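# Press the bell button once with a robot arm

## Task

Ring the bell: push its button fully down briefly, then let it spring back up. The press counts only if the bell stays standing and unmoved; a bell that is tipped over or shifted means failure.

## Robot and tools

ROBOT. Two FANUC CRX-5iA arms, left_arm and right_arm, stand at the table. Each carries a two-finger parallel gripper (pads up to 50 mm apart) and a wrist camera. A wrist block of varying shape juts up to 12 cm from the last joint's axis toward the gripper's -y side and turns with the gripper, so keep it clear of the bell. A camera stand sits behind the arms.

FRAMES. Scene frame: origin at table-top height midway between the arms, +z up, +x out over the table, left_arm on the +y side (not the image's left). Bases: left_arm at (-0.023, +0.331, +0.020) m, right_arm at (+0.039, -0.302, +0.020) m, each yawed slightly. Every hand position, quaternion, target and offset is given in that arm's own base frame; the table and cam_high use the scene frame. Gripper axes: fingers point along +z, close along x. end_effector_position is the spot between the pads; fingertips extend 17.5 mm past it. Reported positions may be off by a few cm.

execute_actions(actions, cameras). actions is a list of actions; each action is a list of up to 15 rows, one row per 1/30 s step; if fewer rows are given, the last one is held until step 15. Each row is one flat list of 18 numbers, all in [-1, 1]: left dx, dy, dz, rx, ry, rz, gripper position, force_limit, speed, then the same nine for the right arm. The six pose numbers are offsets, not poses: every row counts from the arm's Hand target at the start of that action, not from the previous row, and a new action starts from the updated Hand target, so repeating an offset keeps moving. Scale: 1.0 = 0.6 m for dx, dy, dz and 180 degrees for rx, ry, rz (one rotation vector, turning about the Hand target's position). Six zeros mean no new pose. The gripper numbers are absolute commands every time (0 is a real value), so resend the last ones to leave a gripper alone. position: +1 fully open, about -0.65 pads touch, -1 closes until blocked. force_limit: -1 about 20 N, 0 about 102 N, +1 about 185 N. speed: -1 20 mm/s, 0 85 mm/s, +1 150 mm/s. Both start at +1. Images come back only with an empty actions list or when cameras names them (["all"], [] for none).

move(target, speed, blend, stop_force, zero, blocking, cameras). target is one 18-number row or a list of up to 15 rows, same layout; every row's offsets count from the Hand targets at the move's start. The gripper goes in a straight line, unaware of obstacles. speed: m/s, 0.002 to 1, default 0.25 (turns at twice that in rad/s), one value or one per target. blend: corner rounding in m, default 0 (stop at each). stop_force: 12 to 80 N, one value for both arms; an arm's path ends when it feels that much extra push against its travel, then it holds and keeps pressing. Only trustworthy when slow and not turning; a light object can slide or tip without tripping it. zero (default true) resets the force baseline before the move. blocking=false returns early (not with stop_force). A move lasts at most 10 s. The result adds a move: line: done, off_target, moving, held or fault, plus limits=paced (pose clipped) or limits=held (steps withheld).

wait(seconds 0 to 3600, cameras) lets time pass. stop(cameras) brakes a running move. zoom_image(camera, region) enlarges part of the newest image of cam_high, cam_left_wrist or cam_right_wrist; region is [x0, y0, x1, y1] pixels from the top-left, at most 504 by 504. read_manual(section="licences") only returns legal text. finished_scene(scene) takes the current scene number and closes the scene irreversibly; the goal must hold with the robot idle.

RESULTS. Per arm: end_effector_position (m) and end_effector_quat_wxyz, Hand target (the commanded pose your next offsets start from; the gripper may rest a little short of it), Tool commands, object_status (0 moving, 1 blocked opening, 2 blocked closing i.e. gripping, 3 reached position or pads met), position_measured in counts (opening about (250 - counts) x 0.202 mm), joint velocities (may say within noise), and Flange force along gripper x y z (noisy, includes tool weight, may read no reading). Lines may warn MOTOR HOT or report a fault. Camera images are 896x504 from cam_high, cam_left_wrist, cam_right_wrist; calibration lines give intrinsics and world-to-camera transforms.

LIMITS AND CAUTIONS. Each step the commanded orientation is clipped to 32 degrees from the measured one. Arms are stiff: driving a target past a firm contact can cause a fault stop. 150 N on any part, or a joint torque limit (wrist joints about 23 N m), stops the arm for 10 s. Stretched poses or unreachable targets heat motors, which can brake an arm for 30 s or more. A clearance check holds arm commands that bring the arms too close, but contact between arms can still fail the scene. Never strike the bell or table hard, never tip or slide the bell, and drop nothing off the table.

SUGGESTED ORDER. Look with an empty actions list, locate the button in cam_high (zoom if needed), bring the nearer arm's closed fingertips above the button with the wrist block turned away, descend slowly with a small stop_force (for example 12 to 20 N at a few cm/s) until it bottoms out, then in the same reply issue a second move that lifts straight up without stop_force, check the bell is still upright, and call finished_scene.

Each tool is called after ">>>" by a JSON object that holds its "op" and its "data", one argument or row to a line.

## Session

>>> {"op": "execute_actions", "data": {
  "actions": []
}}

Scene clock: 0.00 s.
left_arm: end_effector_position=(+0.5034, +0.1021, +0.3557) position_measured=3 object_status=3 end_effector_quat_wxyz=(-0.096, +0.736, +0.666, -0.076) | right_arm: end_effector_position=(+0.7012, +0.1567, +0.1735) position_measured=3 object_status=3 end_effector_quat_wxyz=(+0.029, +0.911, +0.411, +0.002)
Joint positions: left_arm=[0.374 0.379 0.644 -0.142 -2.043 -0.526] | right_arm=[0.428 0.725 0.698 0.058 -1.54 -1.152]
Joint velocities: within noise
Flange force (N): no reading
Hand target: left_arm +0.5034, +0.1021, +0.3557; -0.096, +0.736, +0.666, -0.076 | right_arm +0.7012, +0.1567, +0.1735; +0.029, +0.911, +0.411, +0.002
Tool commands: left_gripper/position=+1.0 left_gripper/force_limit=+1.0 left_gripper/speed=+1.0 right_gripper/position=+1.0 right_gripper/force_limit=+1.0 right_gripper/speed=+1.0

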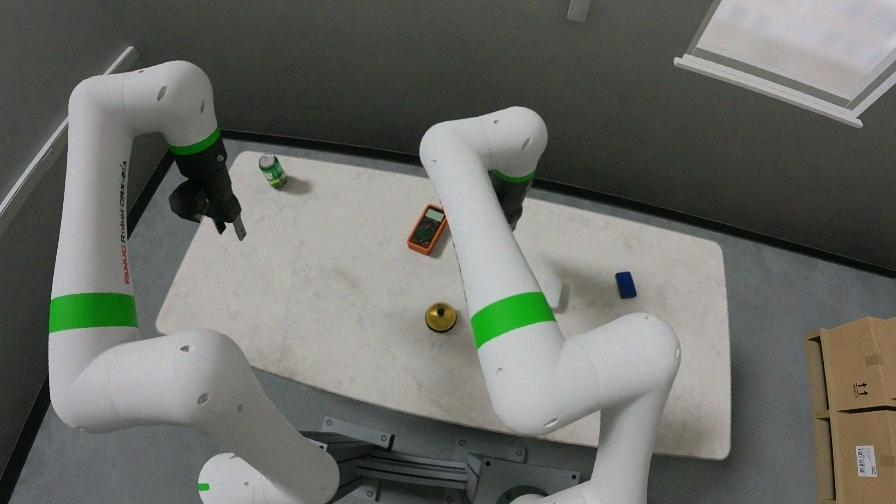

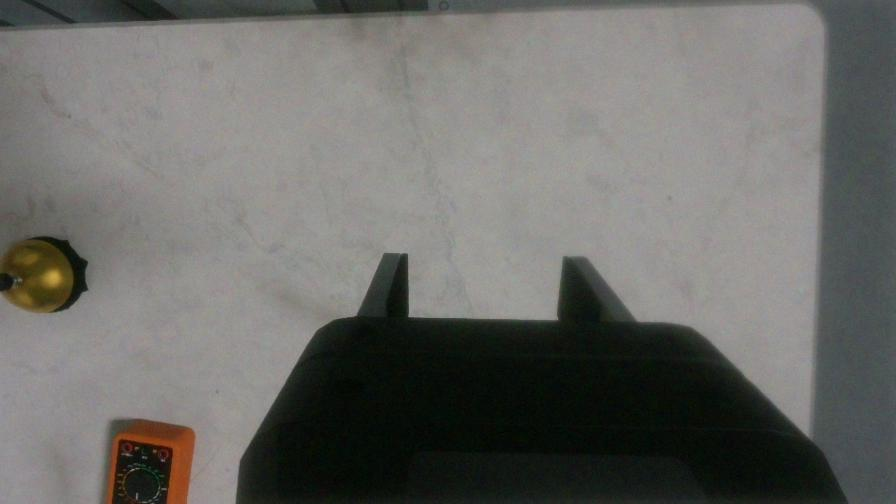

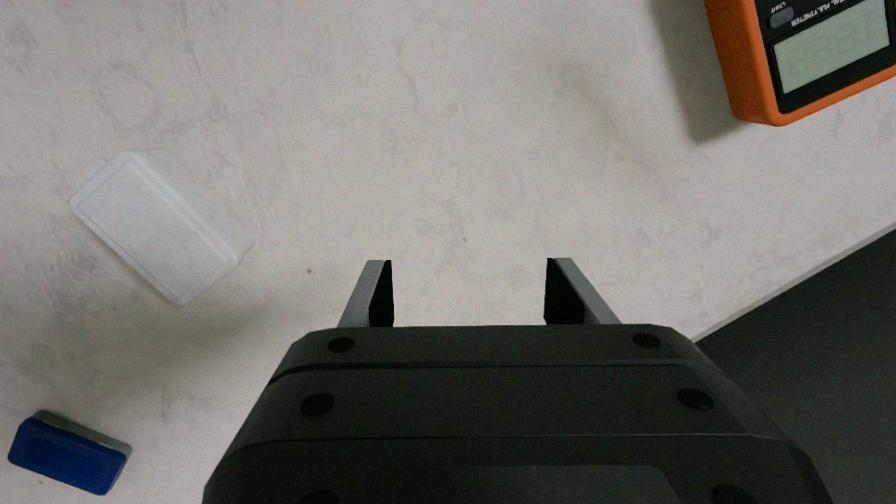

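>>> {"op": "move", "data": {
  "target": [0,0,0,0,0,0,1,1,1,-0.396,0.1955,0.11,0,0,0,-1,-1,1],
  "speed": 0.3,
  "cameras": ["all"]
}}

Scene clock: 16.63 s.
left_arm: end_effector_position=(+0.5034, +0.1021, +0.3557) position_measured=3 object_status=3 end_effector_quat_wxyz=(-0.096, +0.736, +0.666, -0.076) | right_arm: end_effector_position=(+0.4636, +0.2739, +0.2395) position_measured=251 object_status=3 end_effector_quat_wxyz=(+0.029, +0.911, +0.411, +0.002)
Joint positions: left_arm=[0.374 0.379 0.644 -0.142 -2.043 -0.526] | right_arm=[0.811 0.234 0.146 0.055 -1.503 -1.538]
Flange force (N): left_arm=[-6.1 -19.7 22.9] | right_arm=[0.7 -0.1 -2.3]
Hand target: left_arm +0.5034, +0.1021, +0.3557; -0.096, +0.736, +0.666, -0.076 | right_arm +0.4636, +0.2740, +0.2395; +0.029, +0.911, +0.411, +0.002
Off the commanded pose: left_arm 0.000 m, 0 deg | right_arm 0.000 m, 0 deg.
move: done
cam_right_wrist: T_world_to_cam=[[0.67171, 0.74074, -0.01016, -0.5068], [0.68503, -0.61586, 0.38917, -0.2266], [0.28202, -0.26837, -0.92111, 0.29613]] pos_world=[0.41214, 0.31533, 0.35581]

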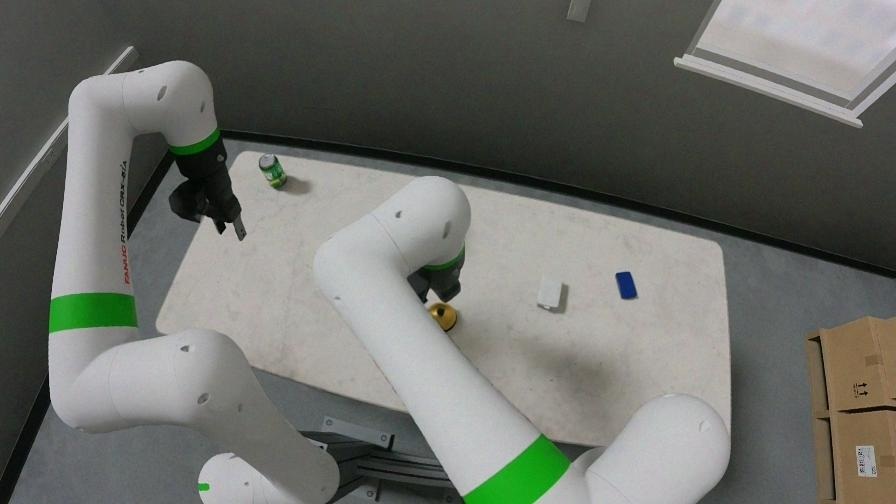

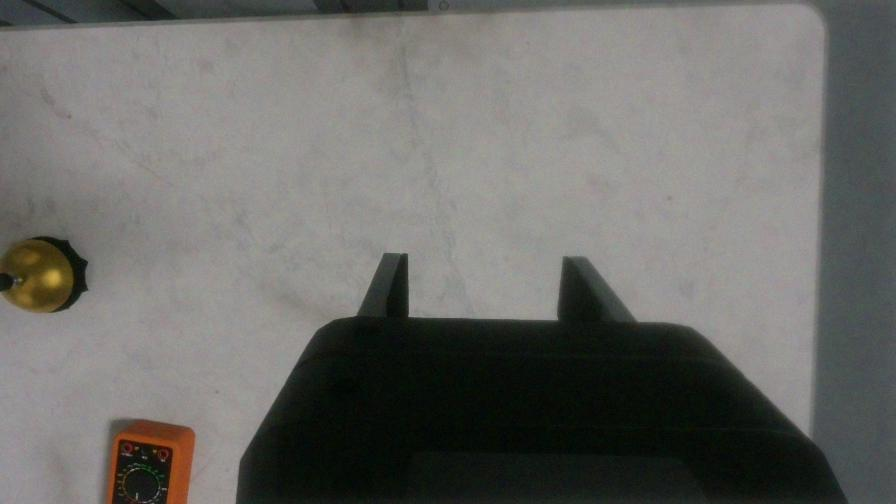

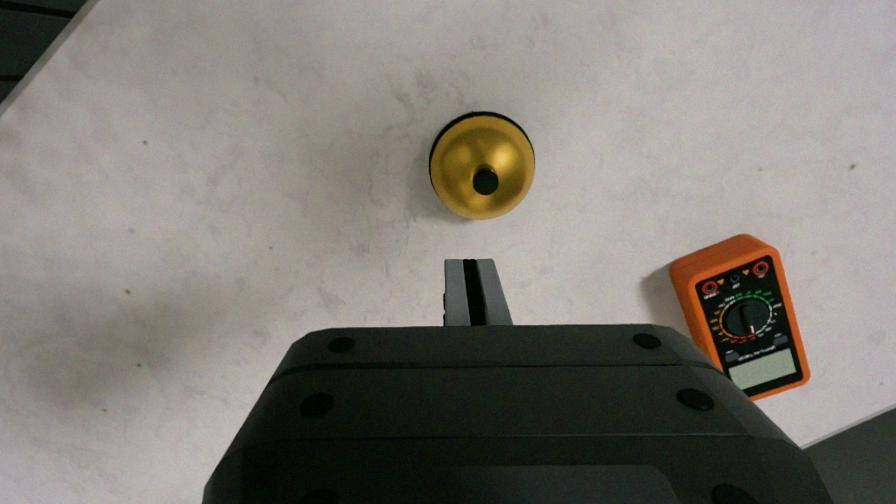

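>>> {"op": "move", "data": {
  "target": [0,0,0,0,0,0,1,1,1,0.027,0.0135,-0.224,0,0,0,-1,-1,1],
  "speed": 0.2,
  "cameras": ["cam_right_wrist","cam_high"]
}}

>>> {"op": "zoom_image", "data": {
  "camera": "cam_right_wrist",
  "region": [348, 150, 628, 350]
}}

Scene clock: 41.60 s.
left_arm: end_effector_position=(+0.5034, +0.1021, +0.3557) position_measured=3 object_status=3 end_effector_quat_wxyz=(-0.096, +0.736, +0.666, -0.076) | right_arm: end_effector_position=(+0.4798, +0.2821, +0.1052) position_measured=251 object_status=3 end_effector_quat_wxyz=(+0.029, +0.911, +0.411, +0.002)
Joint positions: left_arm=[0.374 0.379 0.644 -0.142 -2.043 -0.526] | right_arm=[0.799 0.348 -0.029 0.059 -1.212 -1.544]
Flange force (N): left_arm=[-6.0 -19.0 21.9] | right_arm=[1.5 0.2 -2.6]
Hand target: left_arm +0.5034, +0.1021, +0.3557; -0.096, +0.736, +0.666, -0.076 | right_arm +0.4798, +0.2821, +0.1051; +0.029, +0.911, +0.411, +0.002
Off the commanded pose: left_arm 0.000 m, 0 deg | right_arm 0.000 m, 0 deg.
move: done
cam_right_wrist: T_world_to_cam=[[0.67167, 0.74078, -0.01003, -0.52507], [0.68502, -0.61584, 0.38922, -0.18045], [0.28215, -0.2683, -0.92109, 0.16995]] pos_world=[0.42834, 0.32343, 0.22151]
Images, in order (width x height): cam_high 896x504, cam_right_wrist 896x504.

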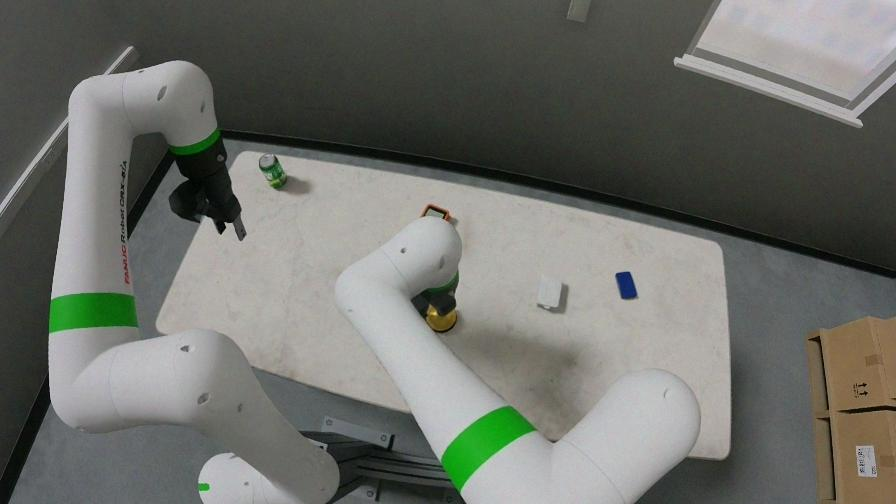

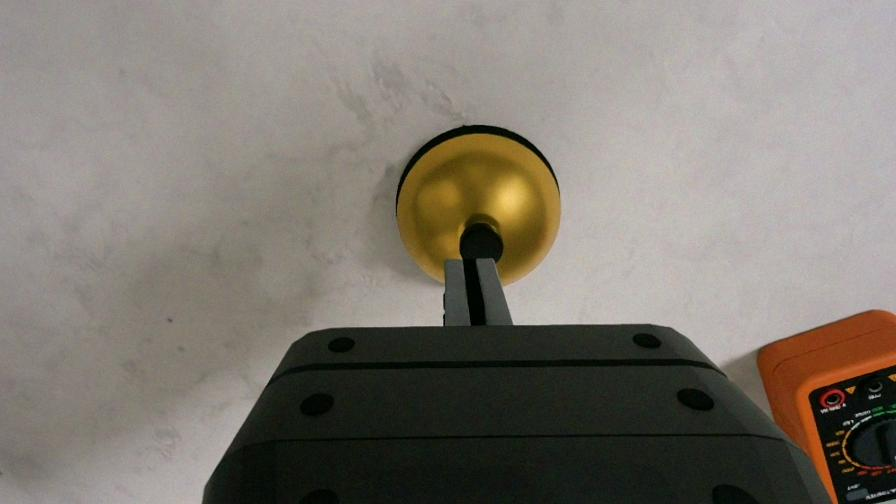

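Scaled by 1.800 from the camera's image (finer frame: 1280x720).

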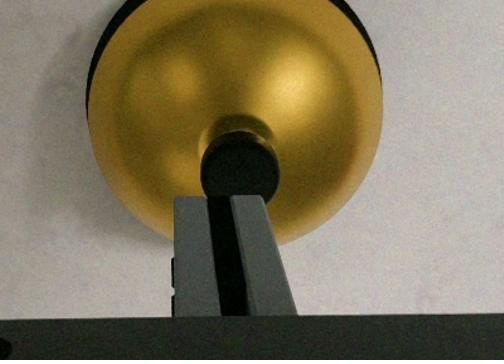

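>>> {"op": "move", "data": {
  "target": [0,0,0,0,0,0,1,1,1,0.0098,0.0068,-0.042,0,0,0,-1,-1,1],
  "cameras": ["cam_right_wrist"]
}}

>>> {"op": "zoom_image", "data": {
  "camera": "cam_right_wrist",
  "region": [348, 150, 628, 350]
}}

Scene clock: 74.27 s.
left_arm: end_effector_position=(+0.5034, +0.1021, +0.3557) position_measured=3 object_status=3 end_effector_quat_wxyz=(-0.096, +0.736, +0.666, -0.076) | right_arm: end_effector_position=(+0.4856, +0.2861, +0.0799) position_measured=251 object_status=3 end_effector_quat_wxyz=(+0.029, +0.911, +0.411, +0.002)
Joint positions: left_arm=[0.374 0.379 0.644 -0.142 -2.043 -0.526] | right_arm=[0.797 0.388 -0.039 0.061 -1.163 -1.544]
Flange force (N): left_arm=[-6.1 -19.5 22.5] | right_arm=[0.6 -0.1 -2.8]
Hand target: left_arm +0.5034, +0.1021, +0.3557; -0.096, +0.736, +0.666, -0.076 | right_arm +0.4856, +0.2861, +0.0799; +0.029, +0.911, +0.411, +0.002
Off the commanded pose: left_arm 0.000 m, 0 deg | right_arm 0.000 m, 0 deg.
move: done
cam_right_wrist: T_world_to_cam=[[0.67168, 0.74077, -0.01025, -0.53214], [0.6851, -0.61582, 0.38911, -0.17213], [0.28193, -0.26838, -0.92113, 0.14621]] pos_world=[0.43414, 0.32743, 0.19621]

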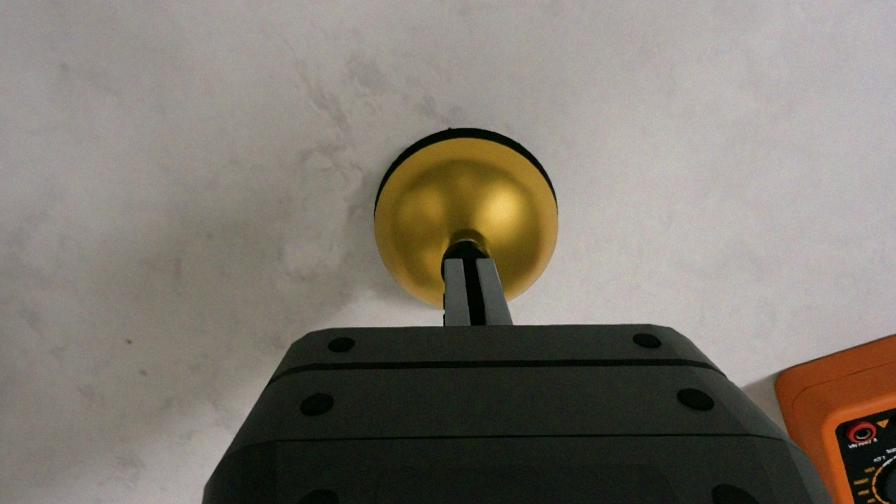

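Scaled by 1.800 from the camera's image (finer frame: 1280x720).

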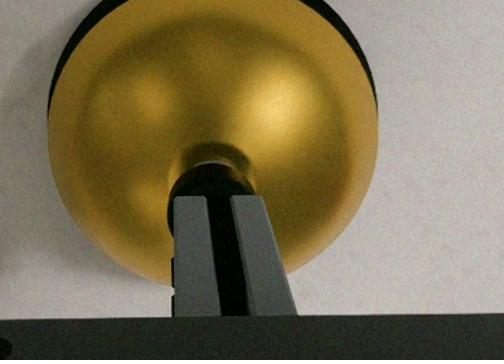

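>>> {"op": "move", "data": {
  "target": [0,0,0,0,0,0,1,1,1,-0.0018,-0.002,-0.055,0,0,0,-1,-1,1],
  "speed": 0.02,
  "stop_force": 25
}}

>>> {"op": "move", "data": {
  "target": [0,0,0,0,0,0,1,1,1,0,0,0.1,0,0,0,-1,-1,1],
  "speed": 0.15,
  "cameras": ["cam_right_wrist"]
}}

Scene clock: 86.67 s.
left_arm: end_effector_position=(+0.5034, +0.1021, +0.3557) position_measured=3 object_status=3 end_effector_quat_wxyz=(-0.096, +0.736, +0.666, -0.076) | right_arm: end_effector_position=(+0.4853, +0.2856, +0.0665) position_measured=251 object_status=3 end_effector_quat_wxyz=(+0.029, +0.911, +0.411, +0.002)
Joint positions: left_arm=[0.374 0.379 0.644 -0.142 -2.043 -0.526] | right_arm=[0.797 0.4 -0.056 0.062 -1.133 -1.546]
Flange force (N): left_arm=[-5.8 -19.5 21.8] | right_arm=[-5.0 -8.2 -48.2]
Hand target: left_arm +0.5034, +0.1021, +0.3557; -0.096, +0.736, +0.666, -0.076 | right_arm +0.4853, +0.2856, +0.0664; +0.029, +0.911, +0.411, +0.002 (not the last commanded pose)
Off the commanded pose: left_arm 0.000 m, 0 deg | right_arm 0.020 m, 0 deg.
move: contact (right_arm)

Scene clock: 87.43 s.
left_arm: end_effector_position=(+0.5034, +0.1021, +0.3557) position_measured=3 object_status=3 end_effector_quat_wxyz=(-0.096, +0.736, +0.666, -0.076) | right_arm: end_effector_position=(+0.4853, +0.2856, +0.1264) position_measured=251 object_status=3 end_effector_quat_wxyz=(+0.029, +0.911, +0.411, +0.002)
Joint positions: left_arm=[0.374 0.379 0.644 -0.142 -2.043 -0.526] | right_arm=[0.797 0.347 0.021 0.059 -1.264 -1.538]
Flange force (N): left_arm=[-6.1 -19.6 22.1] | right_arm=[2.9 0.8 -4.1]
Hand target: left_arm +0.5034, +0.1021, +0.3557; -0.096, +0.736, +0.666, -0.076 | right_arm +0.4853, +0.2856, +0.1264; +0.029, +0.911, +0.411, +0.002
Off the commanded pose: left_arm 0.000 m, 0 deg | right_arm 0.000 m, 0 deg.
move: done
cam_right_wrist: T_world_to_cam=[[0.67167, 0.74078, -0.01004, -0.53114], [0.68498, -0.61581, 0.38934, -0.19034], [0.28223, -0.26838, -0.92104, 0.18884]] pos_world=[0.43384, 0.32693, 0.24271]

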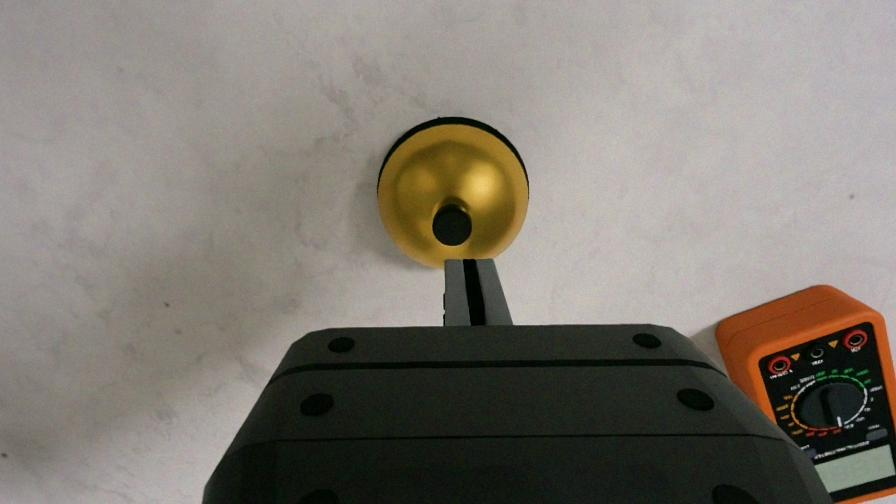

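>>> {"op": "move", "data": {
  "target": [0,0,0,0,0,0,1,1,1,-0.0033,-0.0037,-0.08,0,0,0,-1,-1,1],
  "speed": 0.1,
  "cameras": ["cam_right_wrist"]
}}

>>> {"op": "zoom_image", "data": {
  "camera": "cam_right_wrist",
  "region": [348, 150, 628, 350]
}}

Scene clock: 103.83 s.
left_arm: end_effector_position=(+0.5034, +0.1021, +0.3557) position_measured=3 object_status=3 end_effector_quat_wxyz=(-0.096, +0.736, +0.666, -0.076) | right_arm: end_effector_position=(+0.4833, +0.2834, +0.0785) position_measured=251 object_status=3 end_effector_quat_wxyz=(+0.029, +0.911, +0.411, +0.002)
Joint positions: left_arm=[0.374 0.379 0.644 -0.142 -2.043 -0.526] | right_arm=[0.796 0.381 -0.052 0.061 -1.157 -1.545]
Flange force (N): left_arm=[-6.4 -19.8 22.5] | right_arm=[1.4 0.1 -3.5]
Hand target: left_arm +0.5034, +0.1021, +0.3557; -0.096, +0.736, +0.666, -0.076 | right_arm +0.4833, +0.2834, +0.0784; +0.029, +0.911, +0.411, +0.002
Off the commanded pose: left_arm 0.000 m, 0 deg | right_arm 0.000 m, 0 deg.
move: done
cam_right_wrist: T_world_to_cam=[[0.67156, 0.74088, -0.00987, -0.52867], [0.68501, -0.61573, 0.38941, -0.17168], [0.28242, -0.26827, -0.92101, 0.14449]] pos_world=[0.43184, 0.32473, 0.19471]

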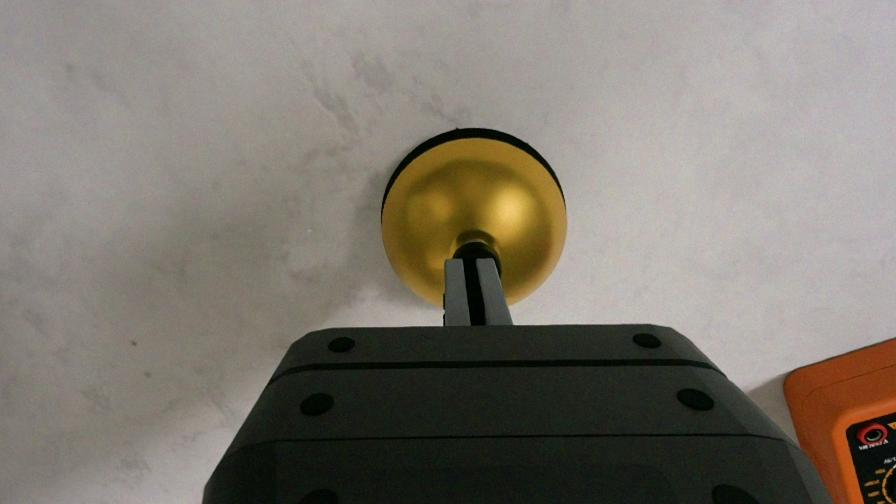

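Scaled by 1.800 from the camera's image (finer frame: 1280x720).

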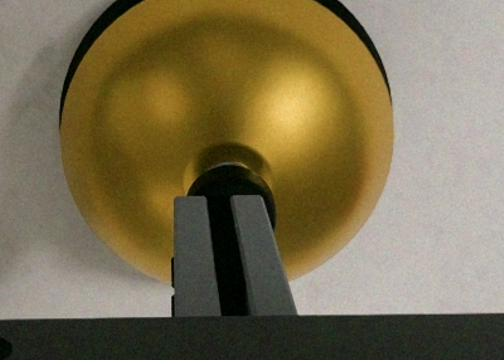

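>>> {"op": "move", "data": {
  "target": [0,0,0,0,0,0,1,1,1,0.007,0.0078,-0.04,0,0,0,-1,-1,1],
  "speed": 0.02,
  "stop_force": 45,
  "cameras": ["cam_right_wrist"]
}}

>>> {"op": "move", "data": {
  "target": [0,0,0,0,0,0,1,1,1,0,0,0.12,0,0,0,-1,-1,1],
  "speed": 0.2,
  "cameras": ["cam_right_wrist"]
}}

Scene clock: 114.13 s.
left_arm: end_effector_position=(+0.5034, +0.1021, +0.3557) position_measured=3 object_status=3 end_effector_quat_wxyz=(-0.096, +0.736, +0.666, -0.076) | right_arm: end_effector_position=(+0.4857, +0.2858, +0.0660) position_measured=251 object_status=3 end_effector_quat_wxyz=(+0.029, +0.911, +0.411, +0.002)
Joint positions: left_arm=[0.374 0.379 0.644 -0.142 -2.043 -0.526] | right_arm=[0.797 0.401 -0.056 0.062 -1.132 -1.546]
Flange force (N): left_arm=[-5.9 -19.4 22.4] | right_arm=[-10.8 -5.1 -61.5]
Hand target: left_arm +0.5034, +0.1021, +0.3557; -0.096, +0.736, +0.666, -0.076 | right_arm +0.4857, +0.2858, +0.0659; +0.029, +0.911, +0.411, +0.002 (not the last commanded pose)
Off the commanded pose: left_arm 0.000 m, 0 deg | right_arm 0.012 m, 0 deg.
move: contact (right_arm)
cam_right_wrist: T_world_to_cam=[[0.67148, 0.74096, -0.00979, -0.5322], [0.68497, -0.6156, 0.38969, -0.16693], [0.28272, -0.26837, -0.9209, 0.13288]] pos_world=[0.43414, 0.32723, 0.18221]

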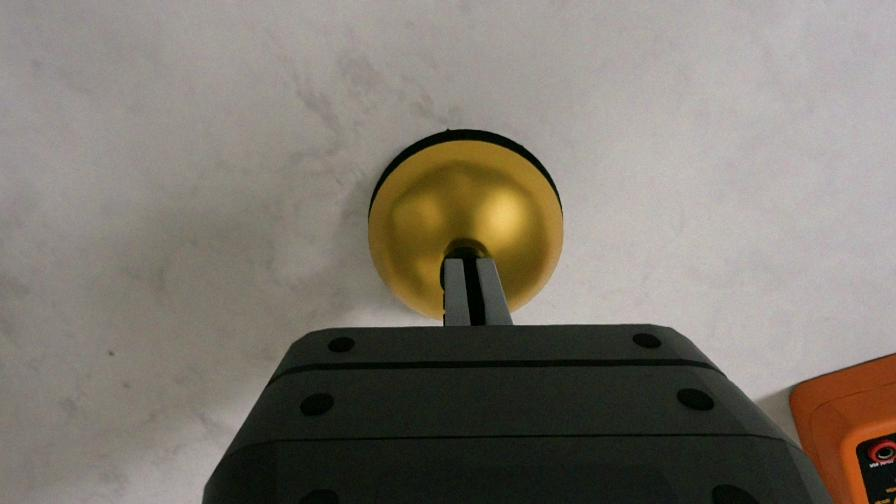

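Scene clock: 114.93 s.
left_arm: end_effector_position=(+0.5034, +0.1021, +0.3557) position_measured=3 object_status=3 end_effector_quat_wxyz=(-0.096, +0.736, +0.666, -0.076) | right_arm: end_effector_position=(+0.4856, +0.2859, +0.1379) position_measured=251 object_status=3 end_effector_quat_wxyz=(+0.029, +0.911, +0.411, +0.002)
Joint positions: left_arm=[0.374 0.379 0.644 -0.142 -2.043 -0.526] | right_arm=[0.797 0.339 0.039 0.058 -1.289 -1.536]
Flange force (N): left_arm=[-6.3 -19.2 22.1] | right_arm=[0.2 0.2 -2.4]
Hand target: left_arm +0.5034, +0.1021, +0.3557; -0.096, +0.736, +0.666, -0.076 | right_arm +0.4857, +0.2858, +0.1379; +0.029, +0.911, +0.411, +0.002
Off the commanded pose: left_arm 0.000 m, 0 deg | right_arm 0.000 m, 0 deg.
move: done
cam_right_wrist: T_world_to_cam=[[0.67148, 0.74096, -0.00979, -0.53149], [0.68497, -0.6156, 0.38969, -0.19499], [0.28272, -0.26837, -0.9209, 0.19918]] pos_world=[0.43414, 0.32723, 0.25421]

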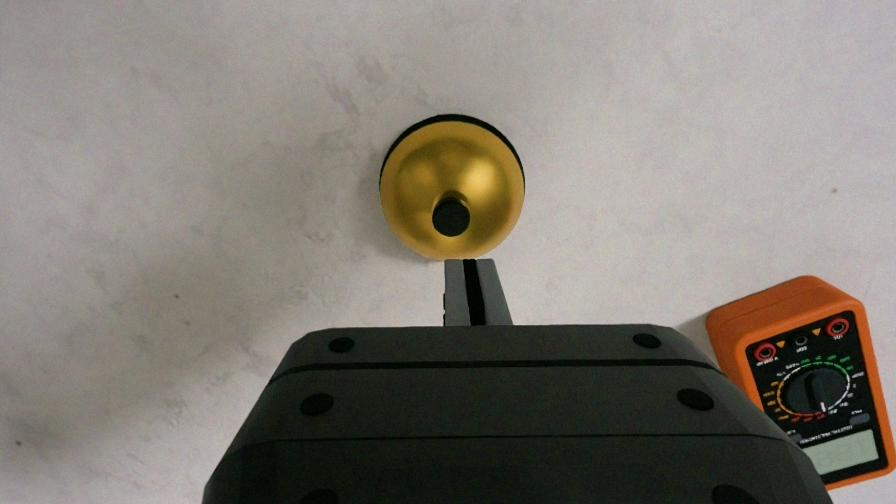

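>>> {"op": "finished_scene", "data": {
  "scene": 1
}}

The scene is finished: the task was done.


## Next scene

The same job, from a new start.

>>> {"op": "execute_actions", "data": {
  "actions": []
}}

Scene clock: 0.00 s.
left_arm: end_effector_position=(+0.1334, -0.1655, +0.3314) position_measured=3 object_status=3 end_effector_quat_wxyz=(-0.317, +0.928, +0.196, -0.016) | right_arm: end_effector_position=(+0.6124, -0.5551, +0.2725) position_measured=3 object_status=3 end_effector_quat_wxyz=(+0.311, +0.535, +0.744, +0.254)
Joint positions: left_arm=[-0.779 -0.143 -0.048 -0.39 -2.205 -0.52] | right_arm=[-0.831 0.63 0.744 -0.669 -1.18 1.254]
Joint velocities: within noise
Flange force (N): no reading
Hand target: left_arm +0.1334, -0.1655, +0.3314; -0.317, +0.928, +0.196, -0.016 | right_arm +0.6124, -0.5551, +0.2725; +0.311, +0.535, +0.744, +0.254
Tool commands: left_gripper/position=+1.0 left_gripper/force_limit=+1.0 left_gripper/speed=+1.0 right_gripper/position=+1.0 right_gripper/force_limit=+1.0 right_gripper/speed=+1.0
camera_calibration:
cam_left_wrist: T_world_to_cam=[[0.90968, 0.40446, 0.09435, -0.0722], [0.41265, -0.85446, -0.31562, -0.06945], [-0.04704, 0.32605, -0.94418, 0.50343]] pos_world=[0.11802, -0.19428, 0.46022]
cam_right_wrist: T_world_to_cam=[[-0.23409, 0.95649, -0.17412, 0.72689], [0.35446, 0.25073, 0.90083, -0.30789], [0.90529, 0.14916, -0.39774, -0.23058]] pos_world=[0.48804, -0.58368, 0.31221]

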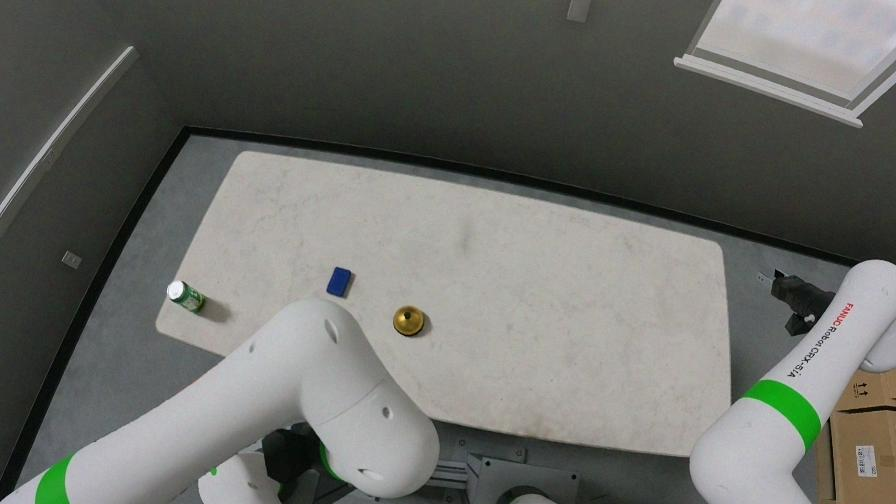

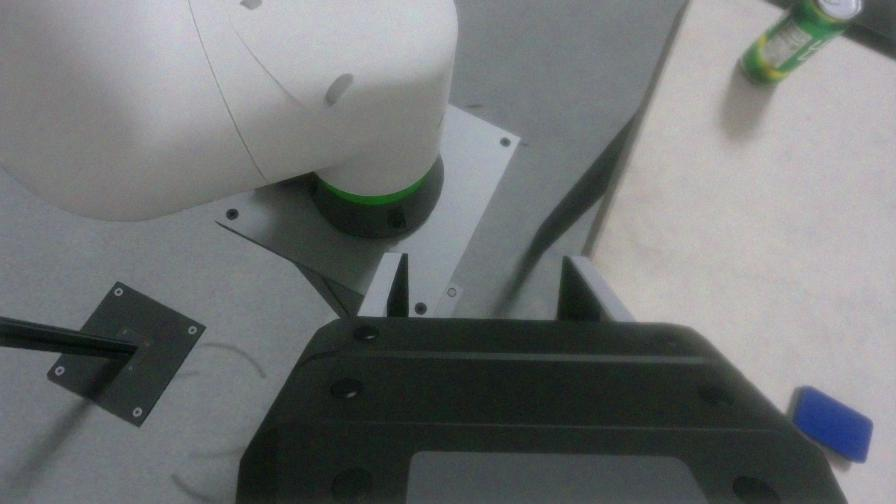

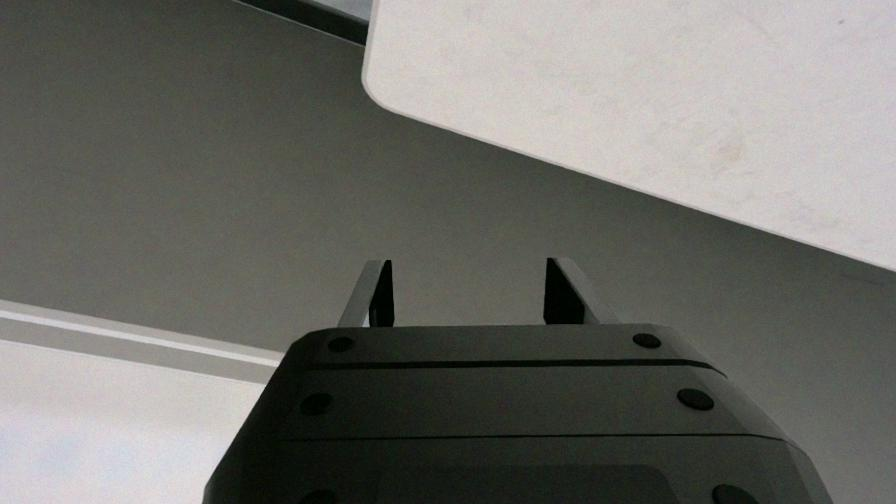

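>>> {"op": "move", "data": {
  "target": [0.621,-0.1605,-0.17,-0.1996,-0.0493,-0.0097,-1,-1,1,0,0,0,0,0,0,1,1,1],
  "speed": 0.3,
  "cameras": ["cam_left_wrist","cam_high"]
}}

Scene clock: 24.70 s.
left_arm: end_effector_position=(+0.5060, -0.2618, +0.2294) position_measured=251 object_status=3 end_effector_quat_wxyz=(-0.001, +0.981, +0.192, +0.000) | right_arm: end_effector_position=(+0.6124, -0.5551, +0.2725) position_measured=3 object_status=3 end_effector_quat_wxyz=(+0.311, +0.535, +0.744, +0.254)
Joint positions: left_arm=[-0.248 0.313 0.24 -0.001 -1.499 -0.938] | right_arm=[-0.831 0.63 0.744 -0.669 -1.18 1.254]
Flange force (N): left_arm=[-13.1 -16.4 9.3] | right_arm=[0.6 1.9 -2.7]
Hand target: left_arm +0.5060, -0.2618, +0.2294; -0.001, +0.981, +0.192, +0.000 | right_arm +0.6124, -0.5551, +0.2725; +0.311, +0.535, +0.744, +0.254
Off the commanded pose: left_arm 0.000 m, 0 deg | right_arm 0.000 m, 0 deg.
move: done
cam_left_wrist: T_world_to_cam=[[0.91641, 0.39973, -0.02027, -0.3409], [0.38603, -0.86935, 0.30858, -0.47128], [0.10573, -0.29061, -0.95098, 0.21899]] pos_world=[0.47118, -0.2098, 0.34677]
Images, in order (width x height): cam_high 896x504, cam_left_wrist 896x504.

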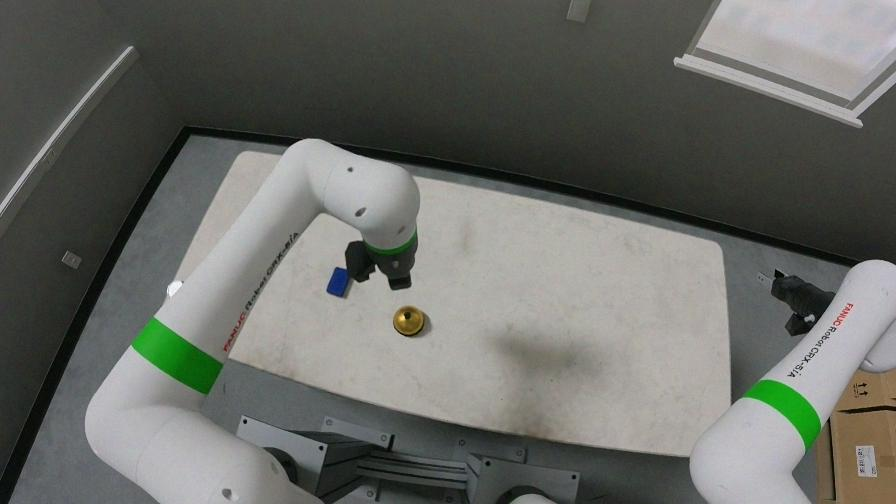

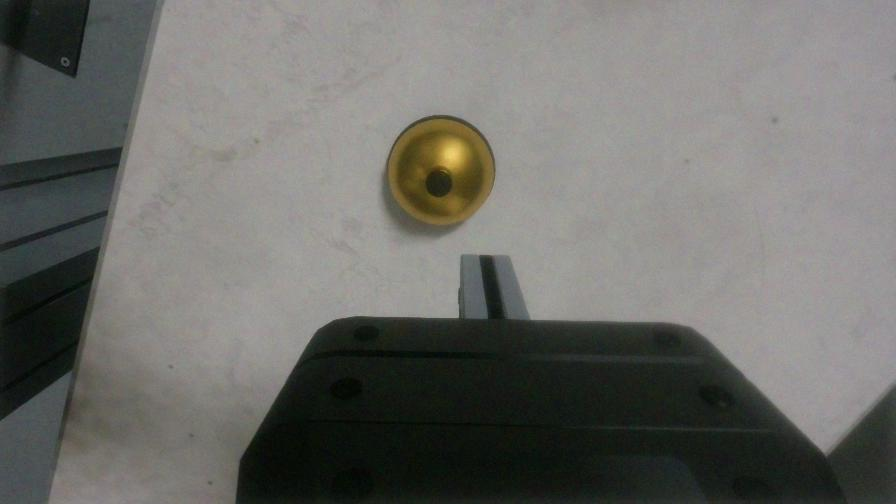

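>>> {"op": "move", "data": {
  "target": [-0.0388,-0.0018,-0.213,0,0,0,-1,-1,1,0,0,0,0,0,0,1,1,1],
  "speed": 0.2,
  "cameras": ["cam_left_wrist"]
}}

>>> {"op": "zoom_image", "data": {
  "camera": "cam_left_wrist",
  "region": [348, 150, 628, 350]
}}

Scene clock: 35.70 s.
left_arm: end_effector_position=(+0.4827, -0.2629, +0.1016) position_measured=251 object_status=3 end_effector_quat_wxyz=(-0.001, +0.981, +0.192, +0.000) | right_arm: end_effector_position=(+0.6124, -0.5551, +0.2725) position_measured=3 object_status=3 end_effector_quat_wxyz=(+0.311, +0.535, +0.744, +0.254)
Joint positions: left_arm=[-0.26 0.333 -0.039 -0.001 -1.2 -0.925] | right_arm=[-0.831 0.63 0.744 -0.669 -1.18 1.254]
Flange force (N): left_arm=[-11.2 -15.2 4.2] | right_arm=[0.4 1.9 -2.6]
Hand target: left_arm +0.4827, -0.2629, +0.1016; -0.001, +0.981, +0.192, +0.000 | right_arm +0.6124, -0.5551, +0.2725; +0.311, +0.535, +0.744, +0.254
Off the commanded pose: left_arm 0.000 m, 0 deg | right_arm 0.000 m, 0 deg.
move: done
cam_left_wrist: T_world_to_cam=[[0.91641, 0.39973, -0.02027, -0.32179], [0.38603, -0.86935, 0.30858, -0.42385], [0.10573, -0.29061, -0.95098, 0.09958]] pos_world=[0.44798, -0.2109, 0.21897]

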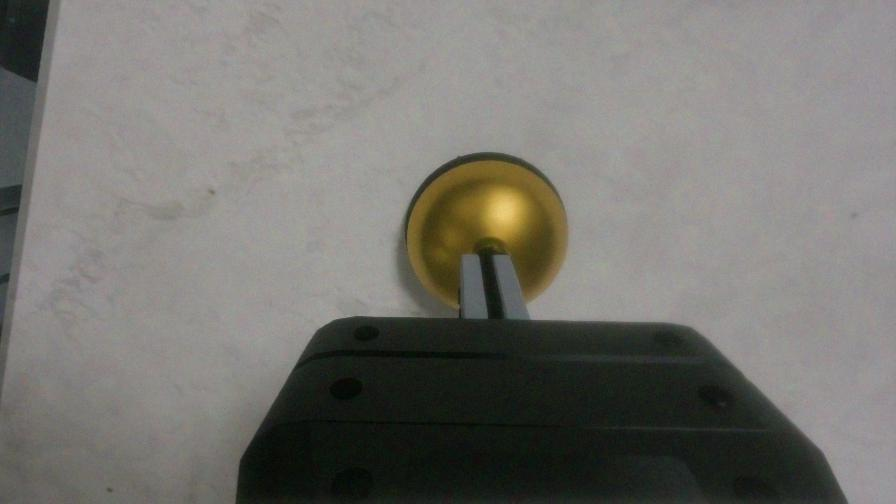

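Scaled by 1.800 from the camera's image (finer frame: 1280x720).

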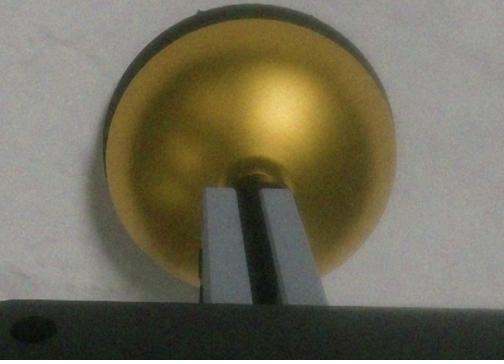

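>>> {"op": "move", "data": {
  "target": [0.0128,-0.0070,-0.035,0,0,0,-1,-1,1,0,0,0,0,0,0,1,1,1],
  "speed": 0.15,
  "cameras": ["cam_left_wrist","cam_high"]
}}

>>> {"op": "zoom_image", "data": {
  "camera": "cam_left_wrist",
  "region": [348, 150, 628, 350]
}}

>>> {"op": "zoom_image", "data": {
  "camera": "cam_high",
  "region": [358, 265, 458, 345]
}}

Scene clock: 47.47 s.
left_arm: end_effector_position=(+0.4904, -0.2671, +0.0806) position_measured=251 object_status=3 end_effector_quat_wxyz=(-0.001, +0.981, +0.192, +0.000) | right_arm: end_effector_position=(+0.6124, -0.5551, +0.2725) position_measured=3 object_status=3 end_effector_quat_wxyz=(+0.311, +0.535, +0.744, +0.254)
Joint positions: left_arm=[-0.264 0.372 -0.038 -0.001 -1.161 -0.921] | right_arm=[-0.831 0.63 0.744 -0.669 -1.18 1.254]
Flange force (N): left_arm=[-10.7 -14.9 3.8] | right_arm=[1.2 1.6 -2.8]
Hand target: left_arm +0.4904, -0.2671, +0.0806; -0.001, +0.981, +0.192, +0.000 | right_arm +0.6124, -0.5551, +0.2725; +0.311, +0.535, +0.744, +0.254
Off the commanded pose: left_arm 0.000 m, 0 deg | right_arm 0.000 m, 0 deg.
move: done
cam_left_wrist: T_world_to_cam=[[0.91641, 0.39972, -0.0204, -0.32748], [0.38605, -0.86932, 0.30862, -0.42396], [0.10563, -0.2907, -0.95097, 0.07761]] pos_world=[0.45558, -0.2151, 0.19797]
Images, in order (width x height): cam_high 896x504, cam_left_wrist 896x504.

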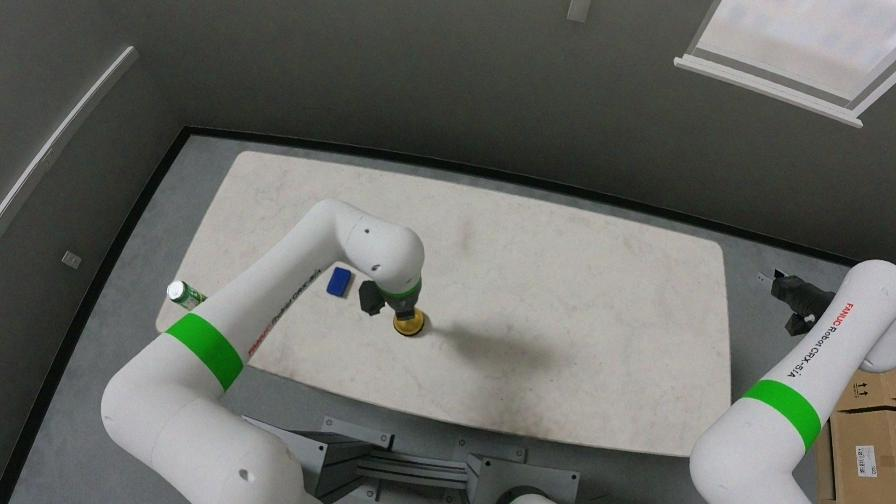

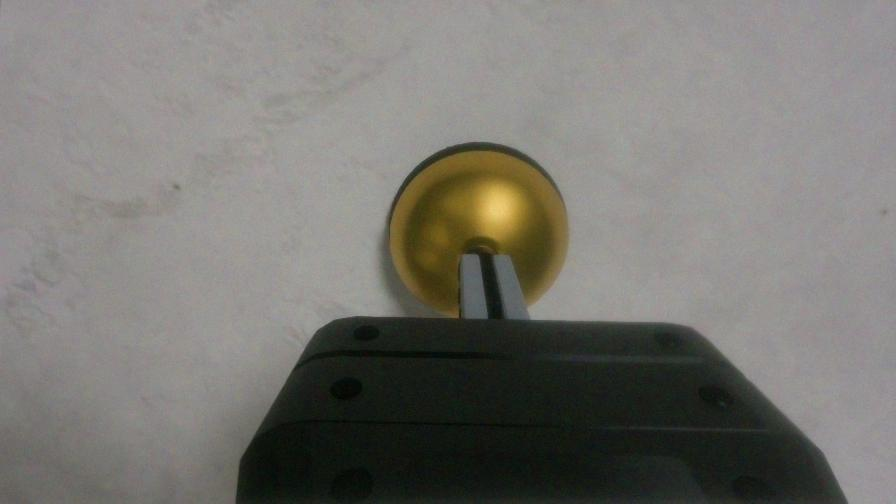

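Scaled by 1.800 from the camera's image (finer frame: 1280x720).

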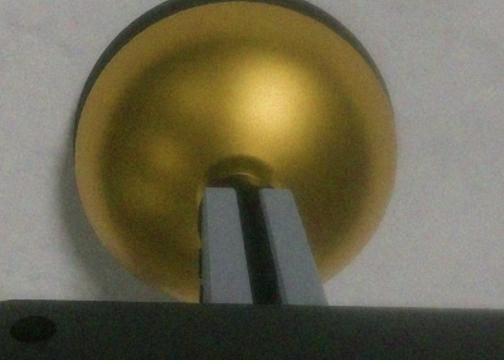

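Scaled by 5.040 from the camera's image (finer frame: 1280x720).

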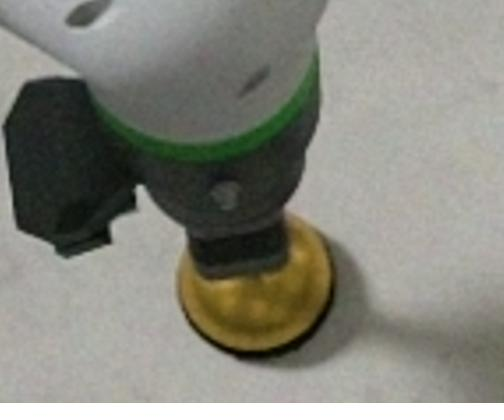

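>>> {"op": "move", "data": {
  "target": [-0.003,-0.0012,-0.045,0,0,0,-1,-1,1,0,0,0,0,0,0,1,1,1],
  "speed": 0.02,
  "stop_force": 45,
  "cameras": ["cam_left_wrist"]
}}

>>> {"op": "move", "data": {
  "target": [0,0,0.12,0,0,0,-1,-1,1,0,0,0,0,0,0,1,1,1],
  "speed": 0.2,
  "cameras": ["cam_left_wrist"]
}}

Scene clock: 61.17 s.
left_arm: end_effector_position=(+0.4894, -0.2675, +0.0643) position_measured=251 object_status=3 end_effector_quat_wxyz=(-0.001, +0.981, +0.192, +0.000) | right_arm: end_effector_position=(+0.6124, -0.5551, +0.2725) position_measured=3 object_status=3 end_effector_quat_wxyz=(+0.311, +0.535, +0.744, +0.254)
Joint positions: left_arm=[-0.265 0.387 -0.059 -0.001 -1.125 -0.92] | right_arm=[-0.831 0.63 0.744 -0.669 -1.18 1.254]
Flange force (N): left_arm=[-12.0 -26.2 -54.7] | right_arm=[0.8 1.2 -2.5]
Hand target: left_arm +0.4894, -0.2675, +0.0643; -0.001, +0.981, +0.192, +0.000 (not the last commanded pose) | right_arm +0.6124, -0.5551, +0.2725; +0.311, +0.535, +0.744, +0.254
Off the commanded pose: left_arm 0.011 m, 0 deg | right_arm 0.000 m, 0 deg.
move: contact (left_arm)
cam_left_wrist: T_world_to_cam=[[0.91644, 0.39967, -0.02019, -0.3268], [0.38593, -0.86935, 0.3087, -0.41883], [0.10583, -0.29069, -0.95095, 0.06191]] pos_world=[0.45458, -0.2155, 0.18157]

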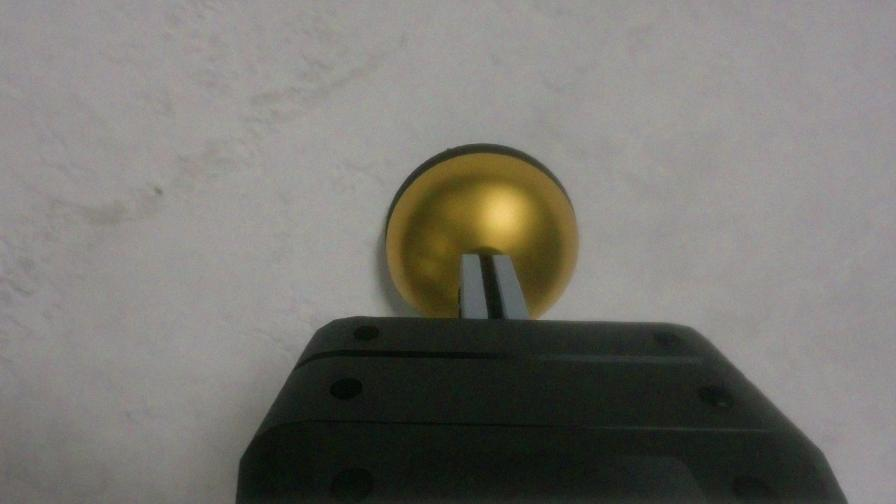

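Scene clock: 62.00 s.
left_arm: end_effector_position=(+0.4893, -0.2676, +0.1363) position_measured=251 object_status=3 end_effector_quat_wxyz=(+0.000, +0.981, +0.192, +0.000) | right_arm: end_effector_position=(+0.6124, -0.5551, +0.2725) position_measured=3 object_status=3 end_effector_quat_wxyz=(+0.311, +0.535, +0.744, +0.254)
Joint positions: left_arm=[-0.266 0.324 0.034 0 -1.282 -0.92] | right_arm=[-0.831 0.63 0.744 -0.669 -1.18 1.254]
Flange force (N): left_arm=[-10.9 -15.7 5.7] | right_arm=[0.0 1.8 -2.4]
Hand target: left_arm +0.4894, -0.2675, +0.1363; -0.001, +0.981, +0.192, +0.000 | right_arm +0.6124, -0.5551, +0.2725; +0.311, +0.535, +0.744, +0.254
Off the commanded pose: left_arm 0.000 m, 0 deg | right_arm 0.000 m, 0 deg.
move: done
cam_left_wrist: T_world_to_cam=[[0.91645, 0.39963, -0.0204, -0.32517], [0.38593, -0.86926, 0.30894, -0.44115], [0.10573, -0.291, -0.95086, 0.13032]] pos_world=[0.45448, -0.2156, 0.25357]

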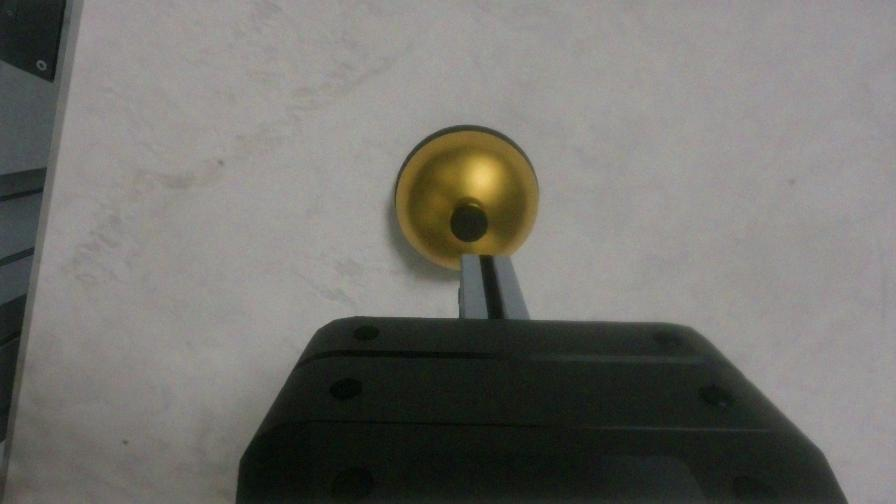

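>>> {"op": "finished_scene", "data": {
  "scene": 2
}}

The scene is finished: the task was done.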